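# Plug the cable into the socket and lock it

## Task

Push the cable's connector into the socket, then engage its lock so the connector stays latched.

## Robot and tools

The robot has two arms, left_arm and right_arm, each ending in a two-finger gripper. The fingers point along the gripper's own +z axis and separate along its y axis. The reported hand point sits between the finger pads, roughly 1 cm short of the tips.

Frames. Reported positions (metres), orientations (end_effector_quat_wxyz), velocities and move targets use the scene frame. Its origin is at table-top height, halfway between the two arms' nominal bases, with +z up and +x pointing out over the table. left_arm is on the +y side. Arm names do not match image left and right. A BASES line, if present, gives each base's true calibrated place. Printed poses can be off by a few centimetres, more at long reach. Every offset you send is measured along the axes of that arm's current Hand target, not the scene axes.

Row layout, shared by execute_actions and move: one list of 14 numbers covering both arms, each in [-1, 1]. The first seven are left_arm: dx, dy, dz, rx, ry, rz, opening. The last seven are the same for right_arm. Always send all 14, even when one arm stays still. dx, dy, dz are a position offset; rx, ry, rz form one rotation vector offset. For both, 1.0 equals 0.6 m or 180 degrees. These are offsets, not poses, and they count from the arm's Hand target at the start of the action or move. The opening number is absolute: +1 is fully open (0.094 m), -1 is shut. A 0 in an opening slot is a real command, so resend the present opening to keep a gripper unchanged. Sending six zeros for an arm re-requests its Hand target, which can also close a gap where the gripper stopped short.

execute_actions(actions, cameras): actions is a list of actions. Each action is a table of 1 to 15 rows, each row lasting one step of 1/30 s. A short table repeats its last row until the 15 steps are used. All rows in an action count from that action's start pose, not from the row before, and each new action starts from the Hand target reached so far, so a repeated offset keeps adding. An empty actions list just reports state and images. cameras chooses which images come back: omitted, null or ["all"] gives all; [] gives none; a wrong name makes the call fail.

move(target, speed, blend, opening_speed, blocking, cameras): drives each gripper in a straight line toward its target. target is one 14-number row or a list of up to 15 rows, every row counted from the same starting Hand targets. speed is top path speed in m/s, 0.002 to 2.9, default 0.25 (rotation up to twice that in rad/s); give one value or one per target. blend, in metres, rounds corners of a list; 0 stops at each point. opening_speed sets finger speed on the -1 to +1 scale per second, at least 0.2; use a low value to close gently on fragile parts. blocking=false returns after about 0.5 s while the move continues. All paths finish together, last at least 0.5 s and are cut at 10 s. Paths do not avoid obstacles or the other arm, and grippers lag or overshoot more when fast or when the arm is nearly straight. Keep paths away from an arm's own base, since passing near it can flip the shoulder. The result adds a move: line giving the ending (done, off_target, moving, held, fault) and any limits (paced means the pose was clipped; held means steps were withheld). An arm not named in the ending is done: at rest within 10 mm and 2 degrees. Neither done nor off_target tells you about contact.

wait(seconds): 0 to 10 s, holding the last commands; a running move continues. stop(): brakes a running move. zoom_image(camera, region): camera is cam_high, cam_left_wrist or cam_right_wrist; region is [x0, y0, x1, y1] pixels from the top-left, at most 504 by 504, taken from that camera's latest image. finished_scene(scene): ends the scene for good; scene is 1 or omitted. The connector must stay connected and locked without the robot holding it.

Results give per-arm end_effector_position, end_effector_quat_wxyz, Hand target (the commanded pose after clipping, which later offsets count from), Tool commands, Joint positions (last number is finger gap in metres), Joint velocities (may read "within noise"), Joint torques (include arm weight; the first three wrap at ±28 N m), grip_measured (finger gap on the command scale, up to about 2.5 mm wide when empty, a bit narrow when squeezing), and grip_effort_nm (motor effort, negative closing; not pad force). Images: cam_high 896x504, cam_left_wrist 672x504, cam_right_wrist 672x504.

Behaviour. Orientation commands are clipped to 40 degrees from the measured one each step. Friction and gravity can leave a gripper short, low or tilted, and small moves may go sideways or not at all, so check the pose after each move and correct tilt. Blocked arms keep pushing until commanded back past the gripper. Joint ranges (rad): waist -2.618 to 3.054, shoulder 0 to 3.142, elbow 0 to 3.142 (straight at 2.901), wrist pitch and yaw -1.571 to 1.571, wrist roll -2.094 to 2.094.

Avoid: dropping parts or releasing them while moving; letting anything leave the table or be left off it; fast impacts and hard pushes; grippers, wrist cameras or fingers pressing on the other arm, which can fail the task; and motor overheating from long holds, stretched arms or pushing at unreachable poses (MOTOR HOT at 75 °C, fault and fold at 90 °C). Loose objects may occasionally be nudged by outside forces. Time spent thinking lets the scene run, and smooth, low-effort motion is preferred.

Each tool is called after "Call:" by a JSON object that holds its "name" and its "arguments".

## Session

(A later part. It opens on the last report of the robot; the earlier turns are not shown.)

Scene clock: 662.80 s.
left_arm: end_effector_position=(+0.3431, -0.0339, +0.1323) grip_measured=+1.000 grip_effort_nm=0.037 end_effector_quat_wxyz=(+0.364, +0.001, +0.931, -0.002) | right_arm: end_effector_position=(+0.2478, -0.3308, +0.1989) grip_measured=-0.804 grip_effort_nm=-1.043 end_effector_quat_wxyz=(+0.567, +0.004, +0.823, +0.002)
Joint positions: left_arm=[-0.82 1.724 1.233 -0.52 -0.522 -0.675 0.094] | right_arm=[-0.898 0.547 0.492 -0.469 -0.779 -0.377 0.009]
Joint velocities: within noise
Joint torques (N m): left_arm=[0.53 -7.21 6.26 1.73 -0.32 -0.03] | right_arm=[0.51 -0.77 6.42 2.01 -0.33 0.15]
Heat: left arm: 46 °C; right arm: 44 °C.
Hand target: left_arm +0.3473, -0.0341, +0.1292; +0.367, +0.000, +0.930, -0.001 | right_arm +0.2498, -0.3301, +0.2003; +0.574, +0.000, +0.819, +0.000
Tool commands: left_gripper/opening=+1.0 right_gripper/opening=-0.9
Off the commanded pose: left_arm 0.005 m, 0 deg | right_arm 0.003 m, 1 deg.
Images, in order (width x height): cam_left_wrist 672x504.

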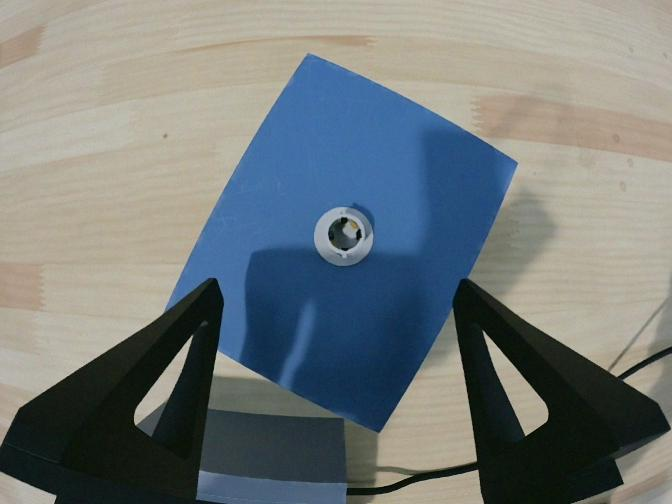

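Call:
{"name": "move", "arguments": {"target": [0.0055, 0, 0.0132, 0, 0.0944, 0, 1.0, 0, 0, 0, 0, 0, 0, -0.9], "speed": 0.15, "cameras": ["cam_left_wrist"]}}

Call:
{"name": "zoom_image", "arguments": {"camera": "cam_left_wrist", "region": [300, 200, 390, 290]}}

Scene clock: 712.47 s.
left_arm: end_effector_position=(+0.3442, -0.0301, +0.1192) grip_measured=+1.000 grip_effort_nm=0.042 end_effector_quat_wxyz=(+0.225, +0.007, +0.974, +0.006) | right_arm: end_effector_position=(+0.2478, -0.3308, +0.1990) grip_measured=-0.804 grip_effort_nm=-1.048 end_effector_quat_wxyz=(+0.567, +0.004, +0.823, +0.002)
Joint positions: left_arm=[-0.733 1.87 1.504 -0.866 -0.307 -0.676 0.094] | right_arm=[-0.898 0.547 0.492 -0.469 -0.779 -0.377 0.009]
Joint velocities: within noise
Joint torques (N m): left_arm=[0.46 -7.88 8.58 1.13 -0.13 -0.16] | right_arm=[0.43 -0.61 6.52 1.99 -0.33 0.17]
Heat: left arm: 46 °C; right arm: 42 °C.
Hand target: left_arm +0.3502, -0.0342, +0.1211; +0.226, +0.000, +0.974, -0.001 | right_arm +0.2498, -0.3301, +0.2003; +0.574, +0.000, +0.819, +0.000
Off the commanded pose: left_arm 0.008 m, 1 deg | right_arm 0.002 m, 1 deg.
move: done
Images, in order (width x height): cam_left_wrist 672x504.

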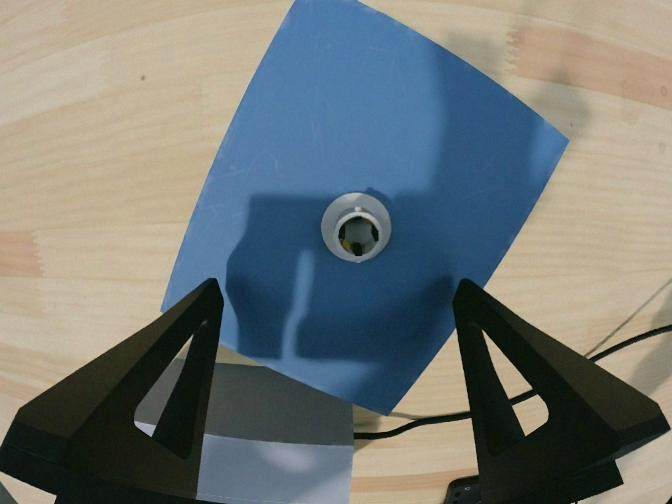

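Scaled by 5.600 from the camera's 672x504 image, which has a finer 960x720 frame.

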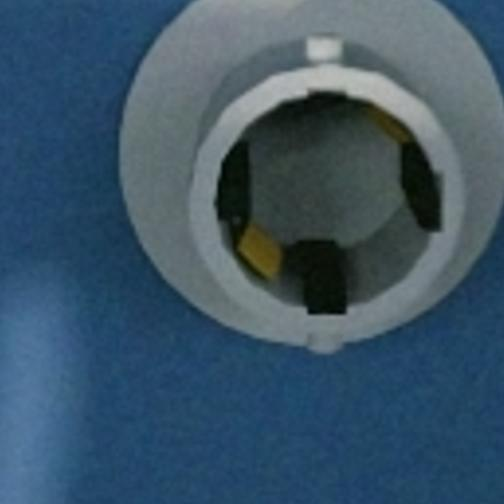

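Call:
{"name": "zoom_image", "arguments": {"camera": "cam_left_wrist", "region": [330, 206, 385, 266]}}

Scaled by 8.400 from the camera's 672x504 image, which has a finer 960x720 frame.

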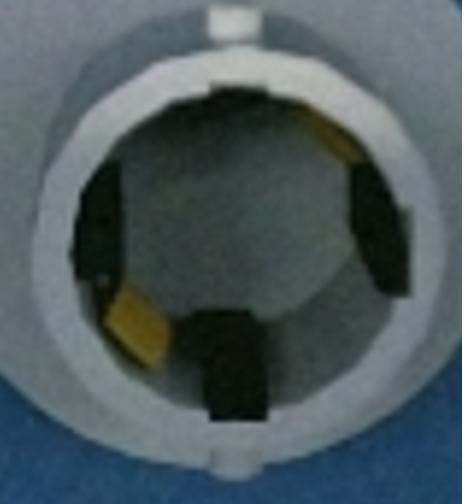

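Call:
{"name": "move", "arguments": {"target": [[-0.088, 0.2167, -0.1796, 0, 0, 0, 1.0, 0, 0, 0, 0, 0, 0, -0.9], [-0.088, 0.2167, -0.1796, 0, 0, 0, 1.0, 0.14, 0.2335, 0.1045, -0.1524, 0.3679, -0.2174, -0.9]], "speed": 0.25, "cameras": ["cam_high", "cam_left_wrist", "cam_right_wrist"]}}

Scene clock: 810.70 s.
left_arm: end_effector_position=(+0.3489, +0.0982, +0.2257) grip_measured=+1.000 grip_effort_nm=0.032 end_effector_quat_wxyz=(+0.208, -0.003, +0.978, +0.012) | right_arm: end_effector_position=(+0.2726, -0.1930, +0.0912) grip_measured=-0.804 grip_effort_nm=-1.048 end_effector_quat_wxyz=(-0.011, -0.379, +0.925, +0.003)
Joint positions: left_arm=[-0.409 1.648 1.67 -1.215 -0.188 -0.388 0.094] | right_arm=[0.174 1.565 1.164 -1.192 -0.002 -0.558 0.009]
Joint velocities: within noise
Joint torques (N m): left_arm=[-0.02 -9.24 8.18 1.25 -0.03 0.02] | right_arm=[0.34 -6.8 10.03 0 -0.08 0]
Heat: left arm: 47 °C; right arm: 41 °C.
Hand target: left_arm +0.3502, +0.0959, +0.2410; +0.226, +0.000, +0.974, +0.000 | right_arm +0.2800, -0.1900, +0.0999; +0.000, -0.383, +0.924, +0.000
Off the commanded pose: left_arm 0.015 m, 3 deg | right_arm 0.012 m, 1 deg.
move: off_target (left_arm, right_arm)

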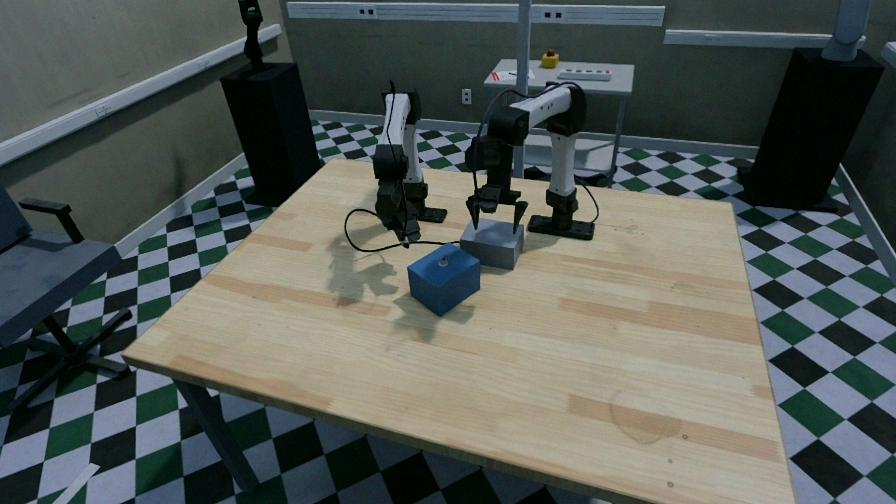

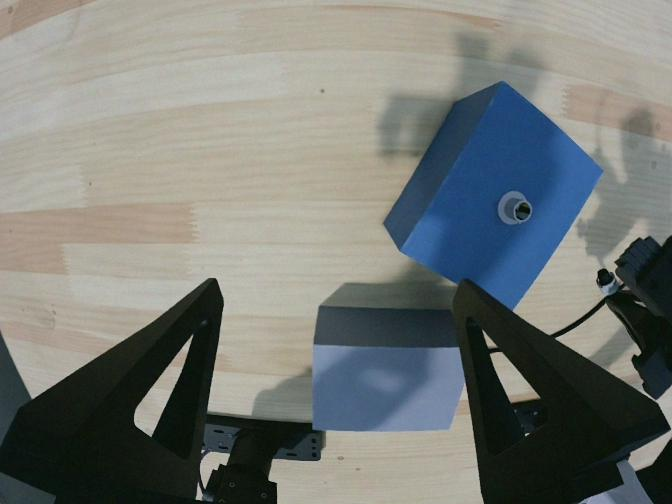

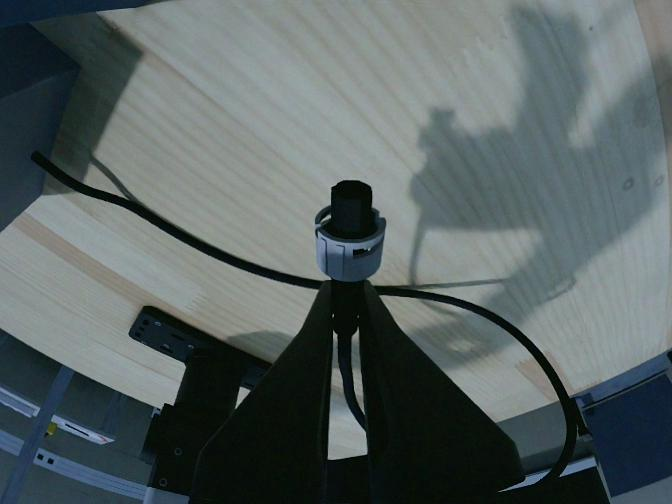

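Call:
{"name": "zoom_image", "arguments": {"camera": "cam_left_wrist", "region": [570, 240, 650, 320]}}

Call:
{"name": "zoom_image", "arguments": {"camera": "cam_right_wrist", "region": [310, 165, 395, 250]}}

Scaled by 6.300 from the camera's 672x504 image, which has a finer 960x720 frame.

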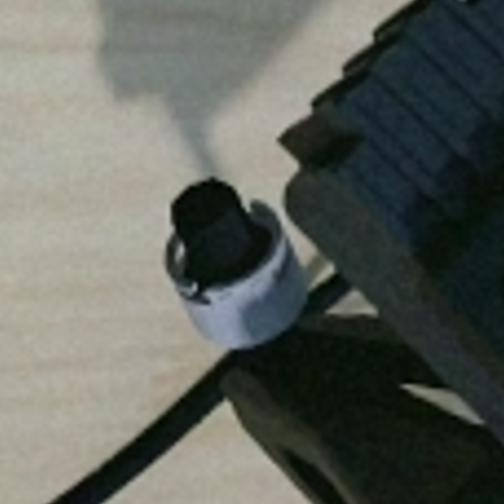

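Scaled by 5.929 from the camera's 672x504 image, which has a finer 960x720 frame.

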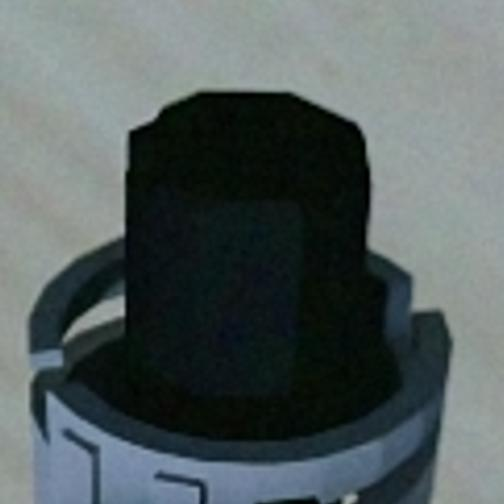

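Call:
{"name": "move", "arguments": {"target": [0, 0, 0, 0, 0, 0, 1.0, 0, 0, 0.102, 0, 0, 0, -0.9], "speed": 0.15, "cameras": ["cam_right_wrist"]}}

Scene clock: 826.43 s.
left_arm: end_effector_position=(+0.3488, +0.0981, +0.2257) grip_measured=+1.000 grip_effort_nm=0.046 end_effector_quat_wxyz=(+0.208, -0.002, +0.978, +0.012) | right_arm: end_effector_position=(+0.2793, -0.1918, +0.0413) grip_measured=-0.804 grip_effort_nm=-1.053 end_effector_quat_wxyz=(-0.003, -0.379, +0.925, +0.001)
Joint positions: left_arm=[-0.409 1.648 1.67 -1.216 -0.188 -0.388 0.094] | right_arm=[0.174 1.626 1.021 -0.972 -0.001 -0.558 0.009]
Joint velocities: within noise
Joint torques (N m): left_arm=[0.02 -9.21 8.16 1.26 -0.03 0] | right_arm=[0.32 -7.17 5.2 0.39 -0.19 0.03]
Heat: left arm: 46 °C; right arm: 43 °C.
Hand target: left_arm +0.3502, +0.0959, +0.2410; +0.226, +0.000, +0.974, -0.001 | right_arm +0.2799, -0.1900, +0.0386; +0.000, -0.383, +0.924, +0.000
Off the commanded pose: left_arm 0.016 m, 3 deg | right_arm 0.003 m, 1 deg.
move: off_target (left_arm)
Images, in order (width x height): cam_right_wrist 672x504.

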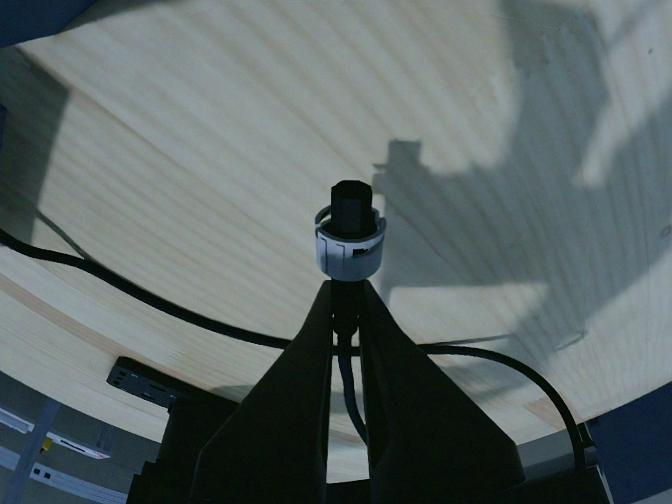

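Call:
{"name": "move", "arguments": {"target": [0, 0, 0, 0, 0, 0, 1.0, 0, 0, 0.043, 0, 0, 0, -0.9], "speed": 0.08, "cameras": ["cam_right_wrist"]}}

Scene clock: 836.23 s.
left_arm: end_effector_position=(+0.3487, +0.0982, +0.2256) grip_measured=+1.000 grip_effort_nm=0.042 end_effector_quat_wxyz=(+0.207, -0.002, +0.978, +0.012) | right_arm: end_effector_position=(+0.2796, -0.1919, +0.0162) grip_measured=-0.804 grip_effort_nm=-1.043 end_effector_quat_wxyz=(-0.003, -0.379, +0.925, +0.000)
Joint positions: left_arm=[-0.409 1.648 1.67 -1.216 -0.188 -0.388 0.094] | right_arm=[0.174 1.667 0.957 -0.866 0 -0.558 0.009]
Joint velocities: within noise
Joint torques (N m): left_arm=[-0.02 -9.21 8.23 1.25 -0.03 0.01] | right_arm=[0.24 -7.12 4.82 0.37 -0.19 0]
Heat: left arm: 46 °C; right arm: 42 °C.
Hand target: left_arm +0.3502, +0.0959, +0.2410; +0.226, +0.000, +0.974, -0.001 | right_arm +0.2800, -0.1900, +0.0129; +0.000, -0.383, +0.924, +0.000
Off the commanded pose: left_arm 0.016 m, 3 deg | right_arm 0.004 m, 1 deg.
move: off_target (left_arm)
Images, in order (width x height): cam_right_wrist 672x504.

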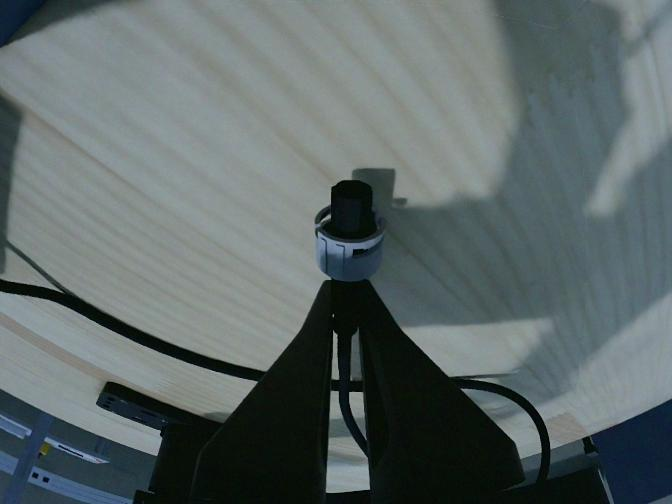

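Call:
{"name": "move", "arguments": {"target": [0, 0, 0, 0, 0, 0, 1.0, 0, 0, 0.006, 0, 0, 0, -0.9], "speed": 0.05, "cameras": ["cam_right_wrist"]}}

Call:
{"name": "zoom_image", "arguments": {"camera": "cam_right_wrist", "region": [290, 150, 420, 290]}}

Scene clock: 841.87 s.
left_arm: end_effector_position=(+0.3487, +0.0982, +0.2256) grip_measured=+1.000 grip_effort_nm=0.046 end_effector_quat_wxyz=(+0.207, -0.002, +0.978, +0.012) | right_arm: end_effector_position=(+0.2806, -0.1918, +0.0133) grip_measured=-0.804 grip_effort_nm=-1.048 end_effector_quat_wxyz=(-0.001, -0.379, +0.925, +0.000)
Joint positions: left_arm=[-0.409 1.648 1.67 -1.216 -0.188 -0.388 0.094] | right_arm=[0.174 1.673 0.95 -0.85 0.001 -0.558 0.009]
Joint velocities: within noise
Joint torques (N m): left_arm=[-0.06 -9.2 8.21 1.26 -0.04 0.02] | right_arm=[0.38 -6.98 4.64 0.43 -0.19 0]
Heat: left arm: 46 °C; right arm: 42 °C.
Hand target: left_arm +0.3502, +0.0959, +0.2410; +0.226, +0.000, +0.974, -0.001 | right_arm +0.2800, -0.1900, +0.0093; +0.000, -0.383, +0.924, +0.000
Off the commanded pose: left_arm 0.016 m, 3 deg | right_arm 0.004 m, 0 deg.
move: off_target (left_arm)
Images, in order (width x height): cam_right_wrist 672x504.

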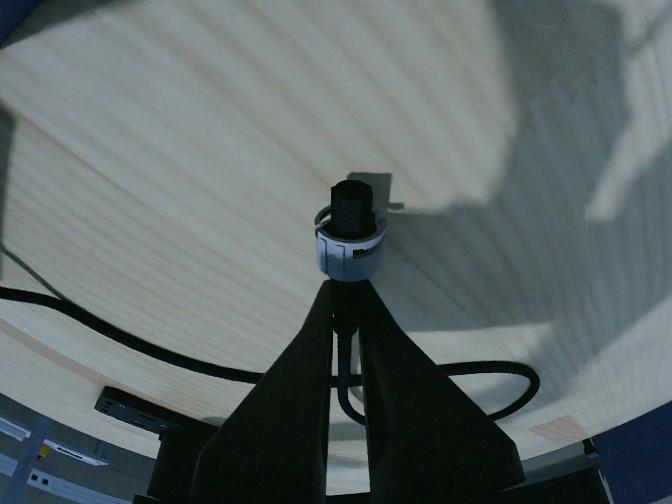

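Scaled by 3.600 from the camera's 672x504 image, which has a finer 960x720 frame.

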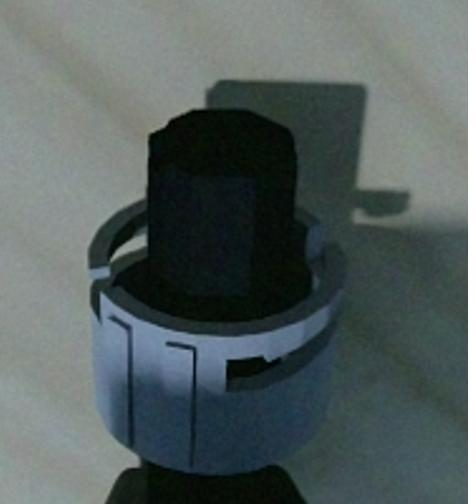

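Call:
{"name": "move", "arguments": {"target": [0, 0, 0, 0, 0, 0, 1.0, 0, 0, 0, 0, 0, 0, -0.4], "speed": 0.05, "opening_speed": 0.5, "cameras": ["cam_right_wrist"]}}

Scene clock: 847.17 s.
left_arm: end_effector_position=(+0.3487, +0.0982, +0.2256) grip_measured=+1.000 grip_effort_nm=0.051 end_effector_quat_wxyz=(+0.207, -0.002, +0.978, +0.012) | right_arm: end_effector_position=(+0.2812, -0.1916, +0.0133) grip_measured=-0.402 grip_effort_nm=0.081 end_effector_quat_wxyz=(+0.001, -0.379, +0.925, +0.000)
Joint positions: left_arm=[-0.409 1.648 1.67 -1.216 -0.188 -0.388 0.094] | right_arm=[0.174 1.673 0.95 -0.847 0.001 -0.558 0.028]
Joint velocities: within noise
Joint torques (N m): left_arm=[-0.06 -9.2 8.23 1.24 -0.03 0.01] | right_arm=[0.42 -6.91 4.67 0.37 -0.18 0.02]
Heat: left arm: 46 °C; right arm: 41 °C.
Hand target: left_arm +0.3502, +0.0959, +0.2410; +0.226, +0.000, +0.974, -0.001 | right_arm +0.2800, -0.1899, +0.0093; +0.000, -0.383, +0.924, +0.000
Off the commanded pose: left_arm 0.016 m, 3 deg | right_arm 0.005 m, 0 deg.
move: off_target (left_arm)
Images, in order (width x height): cam_right_wrist 672x504.

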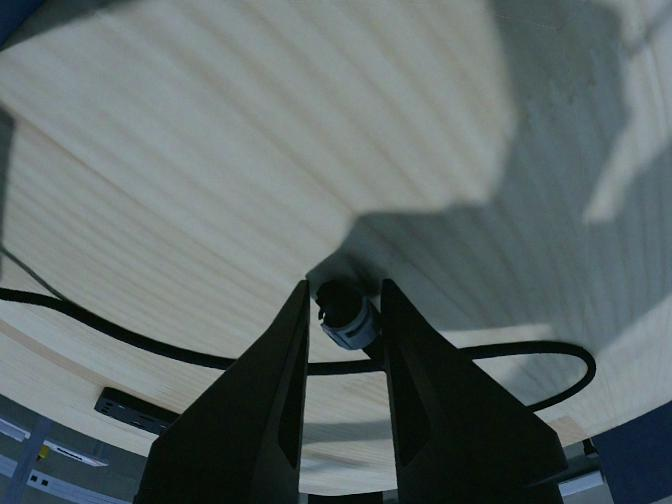

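Call:
{"name": "move", "arguments": {"target": [[0, 0, 0, 0, 0, 0, 1.0, 0, 0, 0, 0, 0, 0, 0.2], [0, 0, 0, 0, 0, 0, 1.0, 0, 0, -0.15, 0, 0, 0, 0.2]], "speed": 0.1, "cameras": ["cam_high", "cam_left_wrist", "cam_right_wrist"]}}

Scene clock: 855.40 s.
left_arm: end_effector_position=(+0.3487, +0.0982, +0.2256) grip_measured=+1.000 grip_effort_nm=0.032 end_effector_quat_wxyz=(+0.207, -0.002, +0.978, +0.012) | right_arm: end_effector_position=(+0.2725, -0.1936, +0.0844) grip_measured=+0.198 grip_effort_nm=0.076 end_effector_quat_wxyz=(-0.024, -0.379, +0.925, +0.004)
Joint positions: left_arm=[-0.409 1.648 1.67 -1.216 -0.188 -0.388 0.094] | right_arm=[0.174 1.593 1.164 -1.19 0.001 -0.558 0.056]
Joint velocities: within noise
Joint torques (N m): left_arm=[-0.03 -9.2 8.2 1.25 -0.04 0.01] | right_arm=[0.21 -9.74 9.63 0.02 -0.19 0]
Heat: left arm: 46 °C; right arm: 41 °C.
Hand target: left_arm +0.3502, +0.0959, +0.2410; +0.226, +0.000, +0.974, -0.001 | right_arm +0.2800, -0.1900, +0.0993; +0.000, -0.383, +0.924, +0.000
Off the commanded pose: left_arm 0.016 m, 3 deg | right_arm 0.017 m, 3 deg.
move: off_target (left_arm, right_arm)

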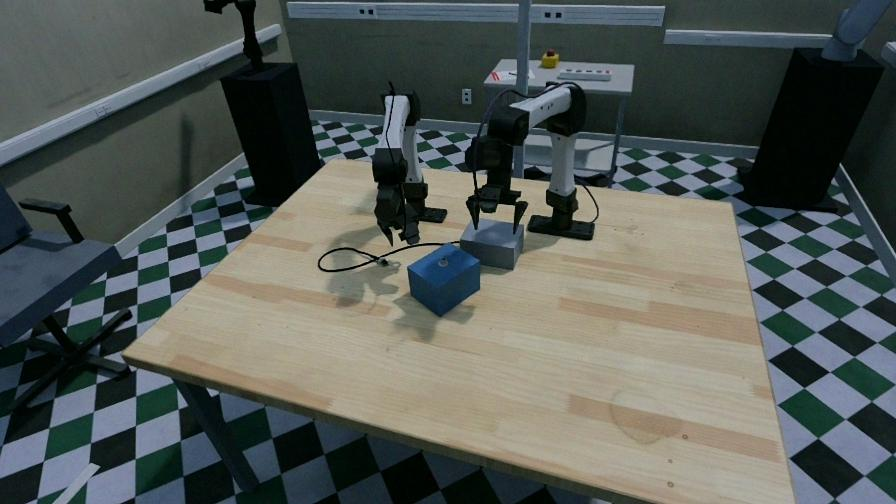

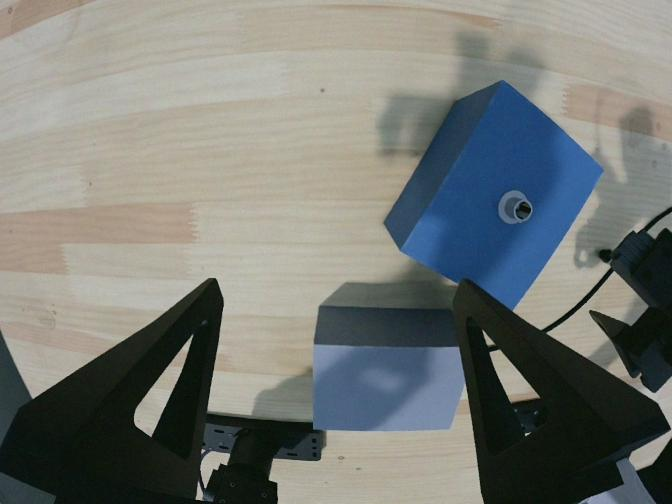

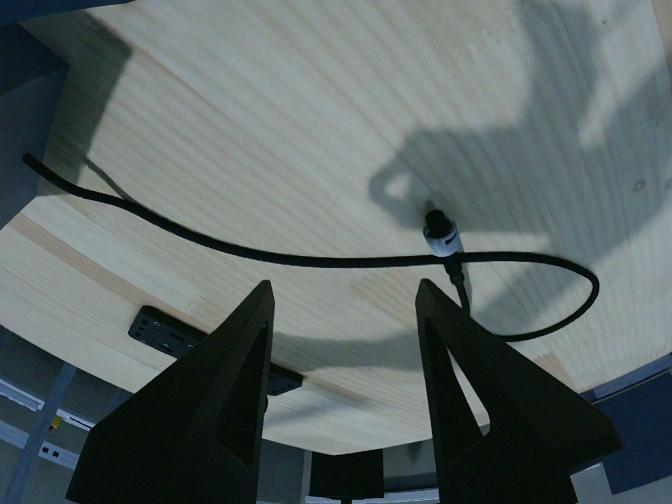

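Call:
{"name": "move", "arguments": {"target": [0, 0, 0, 0, 0, 0, 1.0, 0.099, -0.1013, 0.0155, -0.1111, 0.0267, 0.8437, 0.2], "speed": 0.4, "cameras": ["cam_high", "cam_right_wrist"]}}

Scene clock: 954.60 s.
left_arm: end_effector_position=(+0.3487, +0.0982, +0.2256) grip_measured=+1.000 grip_effort_nm=0.042 end_effector_quat_wxyz=(+0.207, -0.002, +0.978, +0.012) | right_arm: end_effector_position=(+0.2803, -0.2741, +0.0857) grip_measured=+0.198 grip_effort_nm=0.076 end_effector_quat_wxyz=(-0.087, +0.798, +0.588, +0.094)
Joint positions: left_arm=[-0.409 1.648 1.67 -1.216 -0.188 -0.388 0.094] | right_arm=[-0.301 1.563 1.117 -1.142 -0.257 1.613 0.056]
Joint velocities: within noise
Joint torques (N m): left_arm=[-0.01 -9.24 8.2 1.26 -0.03 0.02] | right_arm=[-0.61 -9.8 5.08 0.2 -0.27 0.2]
Heat: left arm: 47 °C; right arm: 45 °C.
Hand target: left_arm +0.3502, +0.0959, +0.2410; +0.226, +0.000, +0.974, -0.001 | right_arm +0.2809, -0.2749, +0.0899; -0.077, +0.802, +0.583, +0.106
Off the commanded pose: left_arm 0.016 m, 3 deg | right_arm 0.004 m, 2 deg.
move: off_target (left_arm)
Images, in order (width x height): cam_high 896x504, cam_right_wrist 672x504.

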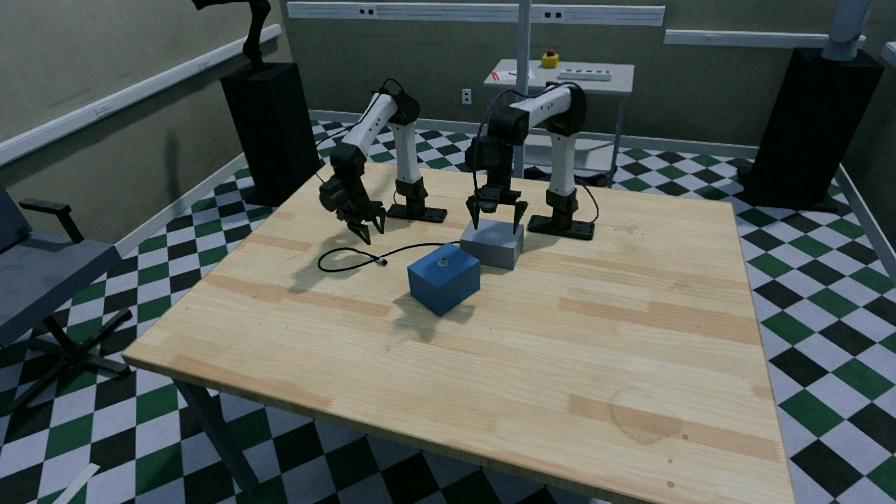

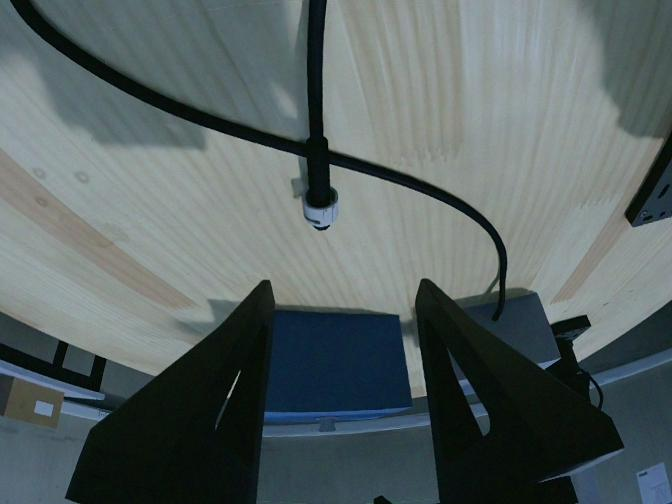

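Call:
{"name": "move", "arguments": {"target": [0, 0, 0, 0, 0, 0, 1.0, -0.0108, 0.0117, 0.0832, 0, 0, 0, 0.0], "speed": 0.15, "cameras": ["cam_right_wrist"]}}

Scene clock: 989.40 s.
left_arm: end_effector_position=(+0.3487, +0.0982, +0.2256) grip_measured=+1.000 grip_effort_nm=0.046 end_effector_quat_wxyz=(+0.207, -0.002, +0.978, +0.012) | right_arm: end_effector_position=(+0.2891, -0.2736, +0.0428) grip_measured=+0.002 grip_effort_nm=-0.110 end_effector_quat_wxyz=(-0.075, +0.801, +0.584, +0.104)
Joint positions: left_arm=[-0.409 1.648 1.67 -1.216 -0.188 -0.388 0.094] | right_arm=[-0.292 1.614 0.991 -0.93 -0.257 1.638 0.047]
Joint velocities: within noise
Joint torques (N m): left_arm=[-0.08 -9.2 8.23 1.26 -0.03 0.01] | right_arm=[0.47 -7.01 5.08 0.33 -0.24 0.15]
Heat: left arm: 47 °C; right arm: 42 °C.
Hand target: left_arm +0.3502, +0.0959, +0.2410; +0.226, +0.000, +0.974, -0.001 | right_arm +0.2897, -0.2707, +0.0401; -0.077, +0.802, +0.583, +0.106
Off the commanded pose: left_arm 0.016 m, 3 deg | right_arm 0.004 m, 0 deg.
move: off_target (left_arm)
Images, in order (width x height): cam_right_wrist 672x504.

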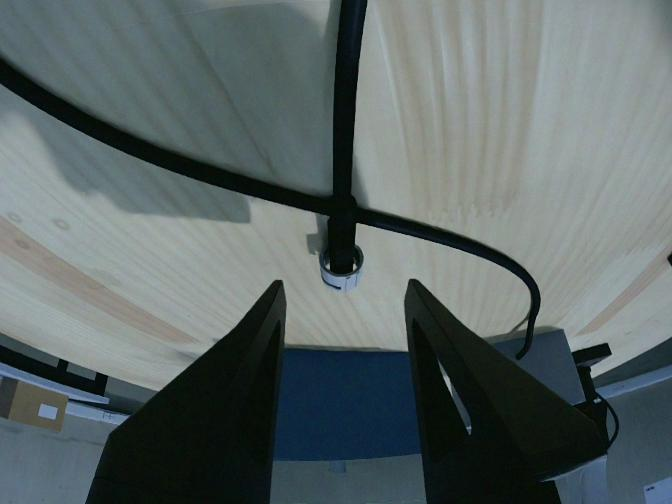

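Call:
{"name": "move", "arguments": {"target": [0, 0, 0, 0, 0, 0, 1.0, 0.0088, 0.0012, 0.035, 0, 0, 0, -0.48], "speed": 0.1, "cameras": ["cam_right_wrist"]}}

Call:
{"name": "zoom_image", "arguments": {"camera": "cam_right_wrist", "region": [270, 200, 430, 340]}}

Scene clock: 1013.70 s.
left_arm: end_effector_position=(+0.3487, +0.0982, +0.2256) grip_measured=+1.000 grip_effort_nm=0.037 end_effector_quat_wxyz=(+0.207, -0.002, +0.978, +0.012) | right_arm: end_effector_position=(+0.2940, -0.2637, +0.0246) grip_measured=-0.478 grip_effort_nm=-0.105 end_effector_quat_wxyz=(-0.075, +0.801, +0.584, +0.105)
Joint positions: left_arm=[-0.409 1.648 1.67 -1.216 -0.188 -0.388 0.094] | right_arm=[-0.252 1.648 0.948 -0.84 -0.257 1.679 0.025]
Joint velocities: within noise
Joint torques (N m): left_arm=[-0.01 -9.18 8.2 1.24 -0.04 -0.01] | right_arm=[0.4 -6.87 4.74 0.33 -0.25 0.14]
Heat: left arm: 48 °C; right arm: 41 °C.
Hand target: left_arm +0.3502, +0.0959, +0.2410; +0.226, +0.000, +0.974, -0.001 | right_arm +0.2937, -0.2609, +0.0212; -0.077, +0.802, +0.583, +0.106
Off the commanded pose: left_arm 0.016 m, 3 deg | right_arm 0.004 m, 0 deg.
move: off_target (left_arm)
Images, in order (width x height): cam_right_wrist 672x504.

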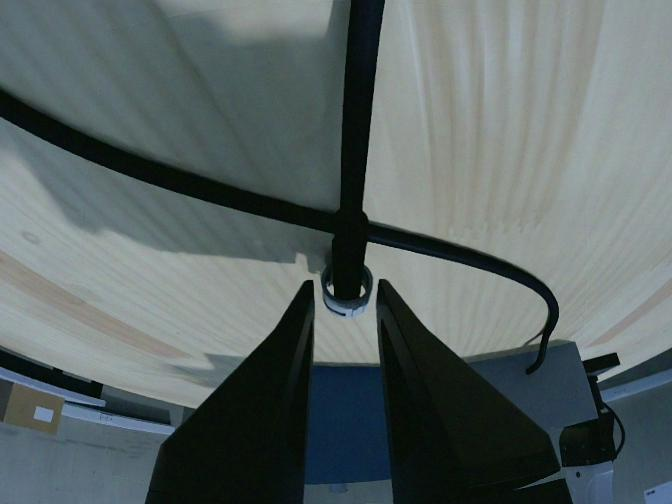

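Scaled by 3.150 from the camera's 672x504 image, which has a finer 960x720 frame.

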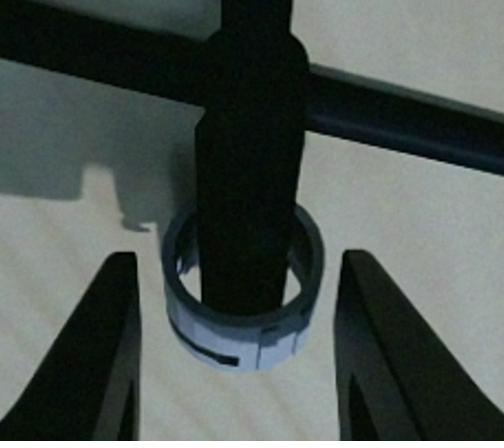

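Call:
{"name": "move", "arguments": {"target": [0, 0, 0, 0, 0, 0, 1.0, 0.0013, -0.0033, 0.0188, 0, 0, 0, -0.48], "speed": 0.08, "cameras": ["cam_right_wrist"]}}

Call:
{"name": "zoom_image", "arguments": {"camera": "cam_right_wrist", "region": [270, 200, 430, 340]}}

Scene clock: 1026.77 s.
left_arm: end_effector_position=(+0.3487, +0.0982, +0.2256) grip_measured=+1.000 grip_effort_nm=0.042 end_effector_quat_wxyz=(+0.207, -0.002, +0.978, +0.012) | right_arm: end_effector_position=(+0.2936, -0.2598, +0.0141) grip_measured=-0.478 grip_effort_nm=-0.110 end_effector_quat_wxyz=(-0.074, +0.801, +0.584, +0.106)
Joint positions: left_arm=[-0.409 1.648 1.67 -1.216 -0.188 -0.388 0.094] | right_arm=[-0.238 1.662 0.916 -0.789 -0.257 1.694 0.025]
Joint velocities: within noise
Joint torques (N m): left_arm=[-0.01 -9.2 8.17 1.25 -0.02 0.01] | right_arm=[0.47 -6.78 4.68 0.4 -0.28 0.15]
Heat: left arm: 48 °C; right arm: 40 °C.
Hand target: left_arm +0.3502, +0.0959, +0.2410; +0.226, +0.000, +0.974, -0.001 | right_arm +0.2929, -0.2568, +0.0105; -0.077, +0.802, +0.583, +0.106
Off the commanded pose: left_arm 0.016 m, 3 deg | right_arm 0.005 m, 0 deg.
move: off_target (left_arm)
Images, in order (width x height): cam_right_wrist 672x504.

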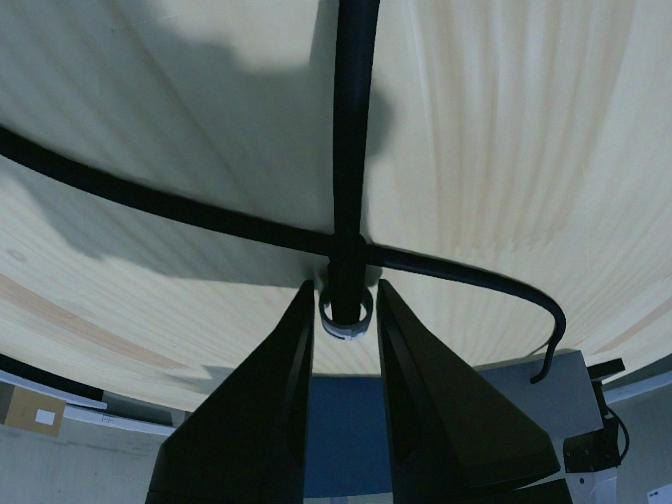

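Scaled by 3.150 from the camera's 672x504 image, which has a finer 960x720 frame.

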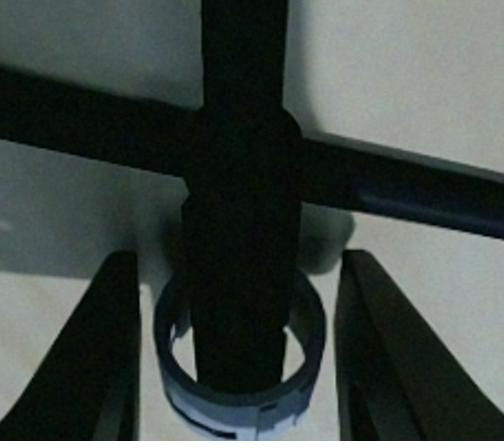

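Call:
{"name": "move", "arguments": {"target": [0, 0, 0, 0, 0, 0, 1.0, 0, 0, 0, 0, 0, 0, -0.9], "speed": 0.05, "opening_speed": 0.4, "cameras": ["cam_right_wrist"]}}

Call:
{"name": "zoom_image", "arguments": {"camera": "cam_right_wrist", "region": [270, 200, 430, 340]}}

Scene clock: 1044.83 s.
left_arm: end_effector_position=(+0.3487, +0.0982, +0.2256) grip_measured=+1.000 grip_effort_nm=0.037 end_effector_quat_wxyz=(+0.207, -0.002, +0.978, +0.012) | right_arm: end_effector_position=(+0.2940, -0.2599, +0.0141) grip_measured=-0.600 grip_effort_nm=-1.043 end_effector_quat_wxyz=(-0.074, +0.801, +0.584, +0.106)
Joint positions: left_arm=[-0.409 1.648 1.67 -1.216 -0.188 -0.388 0.094] | right_arm=[-0.238 1.662 0.916 -0.788 -0.257 1.694 0.019]
Joint velocities: within noise
Joint torques (N m): left_arm=[-0.02 -9.25 8.2 1.26 -0.03 0.02] | right_arm=[0.46 -6.75 4.68 0.37 -0.22 0.16]
Heat: left arm: 48 °C; right arm: 40 °C.
Hand target: left_arm +0.3502, +0.0959, +0.2410; +0.226, +0.000, +0.974, -0.001 | right_arm +0.2929, -0.2568, +0.0105; -0.077, +0.802, +0.583, +0.106
Off the commanded pose: left_arm 0.016 m, 3 deg | right_arm 0.005 m, 0 deg.
move: off_target (left_arm)
Images, in order (width x height): cam_right_wrist 672x504.

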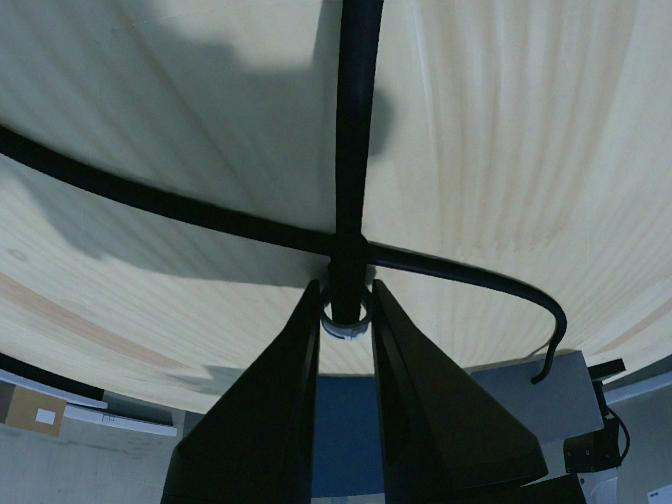

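Scaled by 3.150 from the camera's 672x504 image, which has a finer 960x720 frame.

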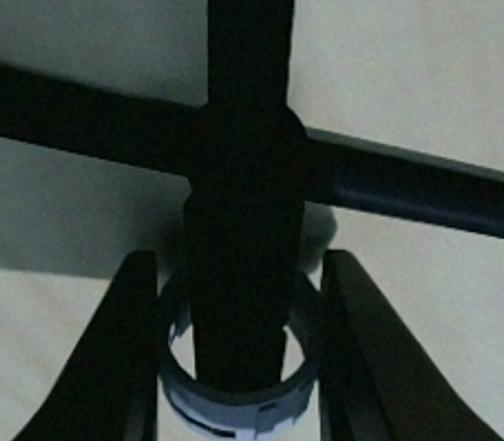

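Call:
{"name": "move", "arguments": {"target": [[0, 0, 0, 0, 0, 0, 1.0, 0, 0, 0, 0, 0, 0, -0.35], [0, 0, 0, 0, 0, 0, 1.0, -0.006, 0, -0.0105, 0, 0, 0, -0.35]], "speed": 0.05, "cameras": ["cam_right_wrist"]}}

Call:
{"name": "zoom_image", "arguments": {"camera": "cam_right_wrist", "region": [270, 200, 430, 340]}}

Scene clock: 1075.03 s.
left_arm: end_effector_position=(+0.3487, +0.0982, +0.2256) grip_measured=+1.000 grip_effort_nm=0.042 end_effector_quat_wxyz=(+0.207, -0.002, +0.978, +0.012) | right_arm: end_effector_position=(+0.2936, -0.2598, +0.0141) grip_measured=-0.352 grip_effort_nm=0.081 end_effector_quat_wxyz=(-0.074, +0.801, +0.584, +0.106)
Joint positions: left_arm=[-0.409 1.648 1.67 -1.216 -0.188 -0.388 0.094] | right_arm=[-0.238 1.662 0.916 -0.789 -0.257 1.694 0.03]
Joint velocities: within noise
Joint torques (N m): left_arm=[-0.02 -9.2 8.14 1.26 -0.03 0.01] | right_arm=[-0.98 -7.97 5.67 0.06 -0.22 -0.1]
Heat: left arm: 48 °C; right arm: 40 °C.
Hand target: left_arm +0.3502, +0.0959, +0.2410; +0.226, +0.000, +0.974, -0.001 | right_arm +0.2913, -0.2617, +0.0156; -0.077, +0.802, +0.583, +0.106
Off the commanded pose: left_arm 0.016 m, 3 deg | right_arm 0.003 m, 0 deg.
move: off_target (left_arm)
Images, in order (width x height): cam_right_wrist 672x504.

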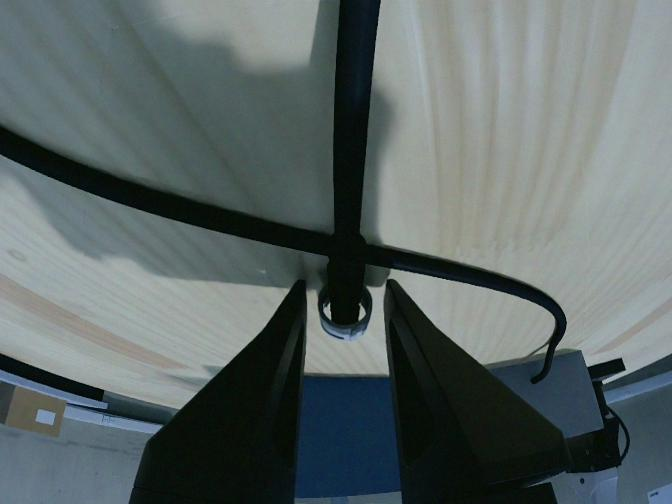

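Scaled by 3.150 from the camera's 672x504 image, which has a finer 960x720 frame.

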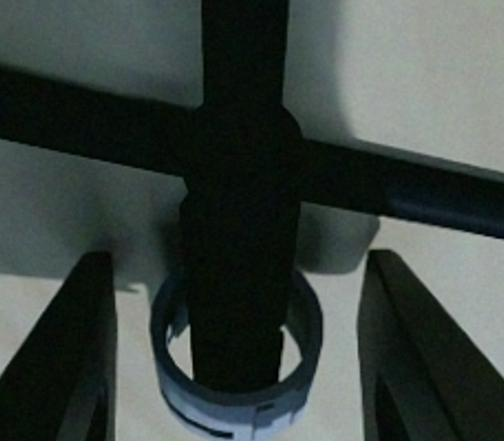

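Call:
{"name": "move", "arguments": {"target": [[0, 0, 0, 0, 0, 0, 1.0, -0.0082, 0.004, -0.034, 0, 0, 0, -0.4], [0, 0, 0, 0, 0, 0, 1.0, 0.0008, 0.0007, 0.004, 0, 0, 0, -0.4]], "speed": 0.06, "cameras": ["cam_right_wrist"]}}

Call:
{"name": "zoom_image", "arguments": {"camera": "cam_right_wrist", "region": [270, 200, 430, 340]}}

Scene clock: 1087.63 s.
left_arm: end_effector_position=(+0.3487, +0.0982, +0.2256) grip_measured=+1.000 grip_effort_nm=0.027 end_effector_quat_wxyz=(+0.207, -0.002, +0.978, +0.012) | right_arm: end_effector_position=(+0.2937, -0.2636, +0.0169) grip_measured=-0.398 grip_effort_nm=-0.105 end_effector_quat_wxyz=(-0.075, +0.801, +0.585, +0.105)
Joint positions: left_arm=[-0.409 1.648 1.67 -1.216 -0.188 -0.388 0.094] | right_arm=[-0.252 1.662 0.929 -0.807 -0.257 1.678 0.028]
Joint velocities: within noise
Joint torques (N m): left_arm=[-0.01 -9.26 8.21 1.25 -0.02 0.01] | right_arm=[0.4 -7.38 4.03 0.38 -0.25 0.17]
Heat: left arm: 48 °C; right arm: 40 °C.
Hand target: left_arm +0.3502, +0.0959, +0.2410; +0.226, +0.000, +0.974, -0.001 | right_arm +0.2921, -0.2607, +0.0134; -0.077, +0.802, +0.583, +0.106
Off the commanded pose: left_arm 0.016 m, 3 deg | right_arm 0.005 m, 0 deg.
move: off_target (left_arm)
Images, in order (width x height): cam_right_wrist 672x504.

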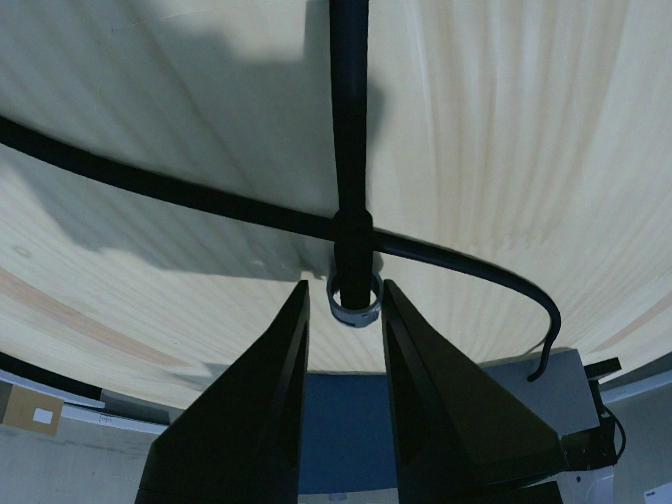

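Scaled by 3.150 from the camera's 672x504 image, which has a finer 960x720 frame.

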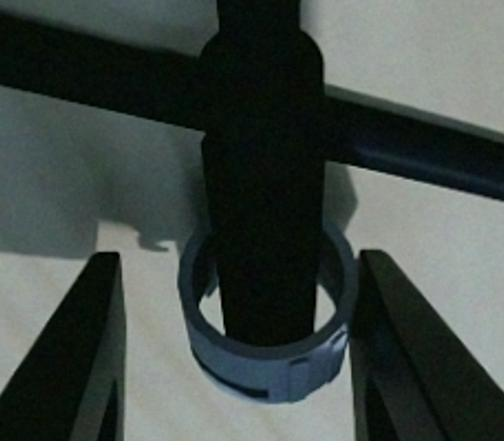

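Call:
{"name": "move", "arguments": {"target": [[0, 0, 0, 0, 0, 0, 1.0, 0, 0, 0, 0, 0, 0, 0.1], [0, 0, 0, 0, 0, 0, 1.0, 0.0137, 0, -0.0508, 0, 0, 0, 0.1], [0, 0, 0, 0, 0, 0, 1.0, -0.0305, 0.0002, -0.0368, 0, 0, 0, -0.35], [0, 0, 0, 0, 0, 0, 1.0, -0.0202, -0.0047, -0.0053, 0, 0, 0, -0.35]], "speed": 0.08, "cameras": ["cam_right_wrist"]}}

Call:
{"name": "zoom_image", "arguments": {"camera": "cam_right_wrist", "region": [270, 200, 430, 340]}}

Scene clock: 1115.23 s.
left_arm: end_effector_position=(+0.3487, +0.0982, +0.2256) grip_measured=+1.000 grip_effort_nm=0.032 end_effector_quat_wxyz=(+0.207, -0.002, +0.978, +0.012) | right_arm: end_effector_position=(+0.2861, -0.2749, +0.0171) grip_measured=-0.348 grip_effort_nm=-0.110 end_effector_quat_wxyz=(-0.074, +0.801, +0.584, +0.106)
Joint positions: left_arm=[-0.409 1.648 1.67 -1.216 -0.188 -0.388 0.094] | right_arm=[-0.3 1.646 0.912 -0.817 -0.258 1.63 0.031]
Joint velocities: within noise
Joint torques (N m): left_arm=[-0.01 -9.2 8.23 1.26 -0.03 -0.01] | right_arm=[0.43 -6.78 4.6 0.34 -0.25 0.13]
Heat: left arm: 48 °C; right arm: 39 °C.
Hand target: left_arm +0.3502, +0.0959, +0.2410; +0.226, +0.000, +0.974, -0.001 | right_arm +0.2856, -0.2719, +0.0135; -0.077, +0.802, +0.583, +0.106
Off the commanded pose: left_arm 0.016 m, 3 deg | right_arm 0.005 m, 0 deg.
move: off_target (left_arm)
Images, in order (width x height): cam_right_wrist 672x504.

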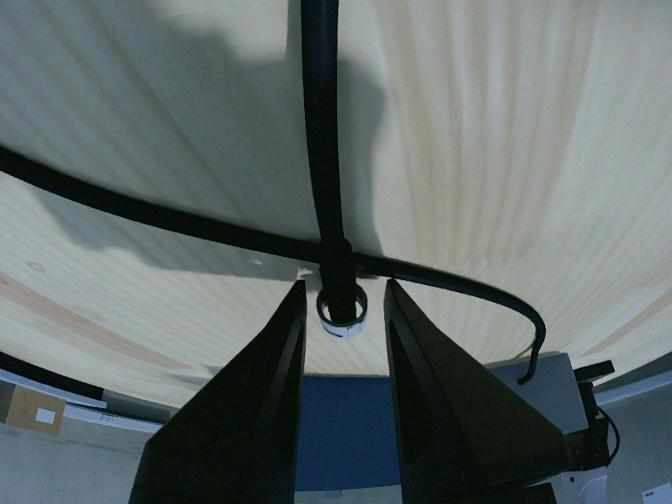

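Scaled by 3.150 from the camera's 672x504 image, which has a finer 960x720 frame.

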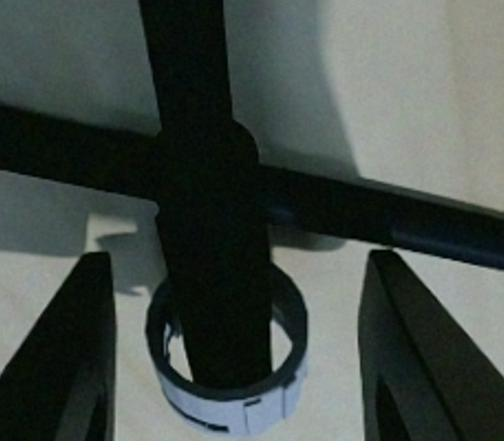

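Call:
{"name": "move", "arguments": {"target": [[0, 0, 0, 0, 0, 0, 1.0, 0.0, 0.004, 0.0015, 0.0058, 0, -0.0215, -0.35], [0, 0, 0, 0, 0, 0, 1.0, 0, 0.004, 0.0015, 0.0058, 0, -0.0215, -0.9]], "speed": 0.05, "opening_speed": 0.4, "cameras": ["cam_right_wrist"]}}

Call:
{"name": "zoom_image", "arguments": {"camera": "cam_right_wrist", "region": [270, 200, 430, 340]}}

Scene clock: 1135.33 s.
left_arm: end_effector_position=(+0.3487, +0.0982, +0.2256) grip_measured=+1.000 grip_effort_nm=0.046 end_effector_quat_wxyz=(+0.207, -0.002, +0.978, +0.012) | right_arm: end_effector_position=(+0.2848, -0.2723, +0.0119) grip_measured=-0.597 grip_effort_nm=-1.048 end_effector_quat_wxyz=(-0.084, +0.786, +0.603, +0.106)
Joint positions: left_arm=[-0.409 1.648 1.67 -1.216 -0.188 -0.388 0.094] | right_arm=[-0.3 1.669 0.912 -0.815 -0.271 1.579 0.019]
Joint velocities: within noise
Joint torques (N m): left_arm=[-0.02 -9.2 8.21 1.26 -0.03 0] | right_arm=[0.42 -6.49 7.08 0.09 -0.15 -0.08]
Heat: left arm: 48 °C; right arm: 39 °C.
Hand target: left_arm +0.3502, +0.0959, +0.2410; +0.226, +0.000, +0.974, -0.001 | right_arm +0.2880, -0.2724, +0.0126; -0.080, +0.781, +0.610, +0.103
Off the commanded pose: left_arm 0.016 m, 3 deg | right_arm 0.003 m, 1 deg.
move: off_target (left_arm)
Images, in order (width x height): cam_right_wrist 672x504.

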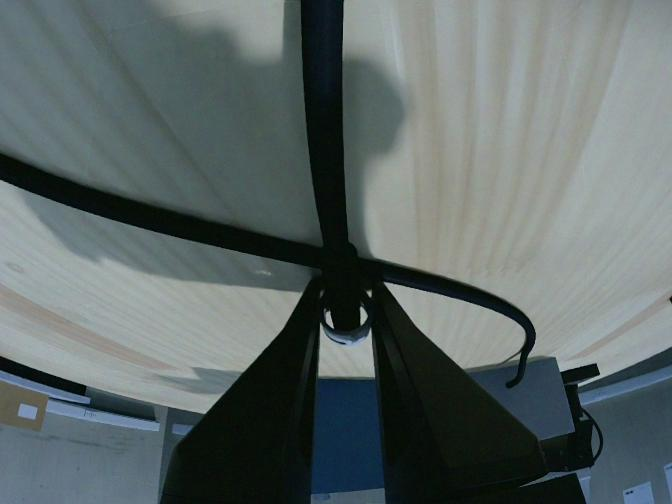

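Scaled by 3.150 from the camera's 672x504 image, which has a finer 960x720 frame.

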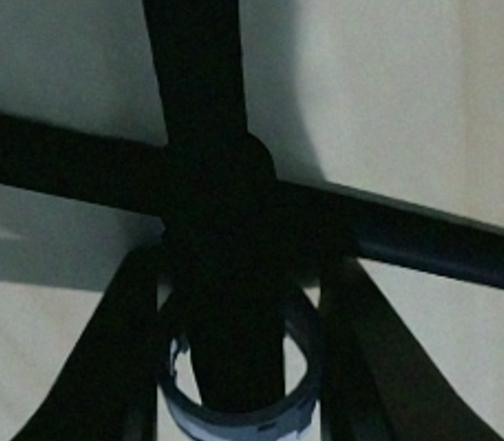

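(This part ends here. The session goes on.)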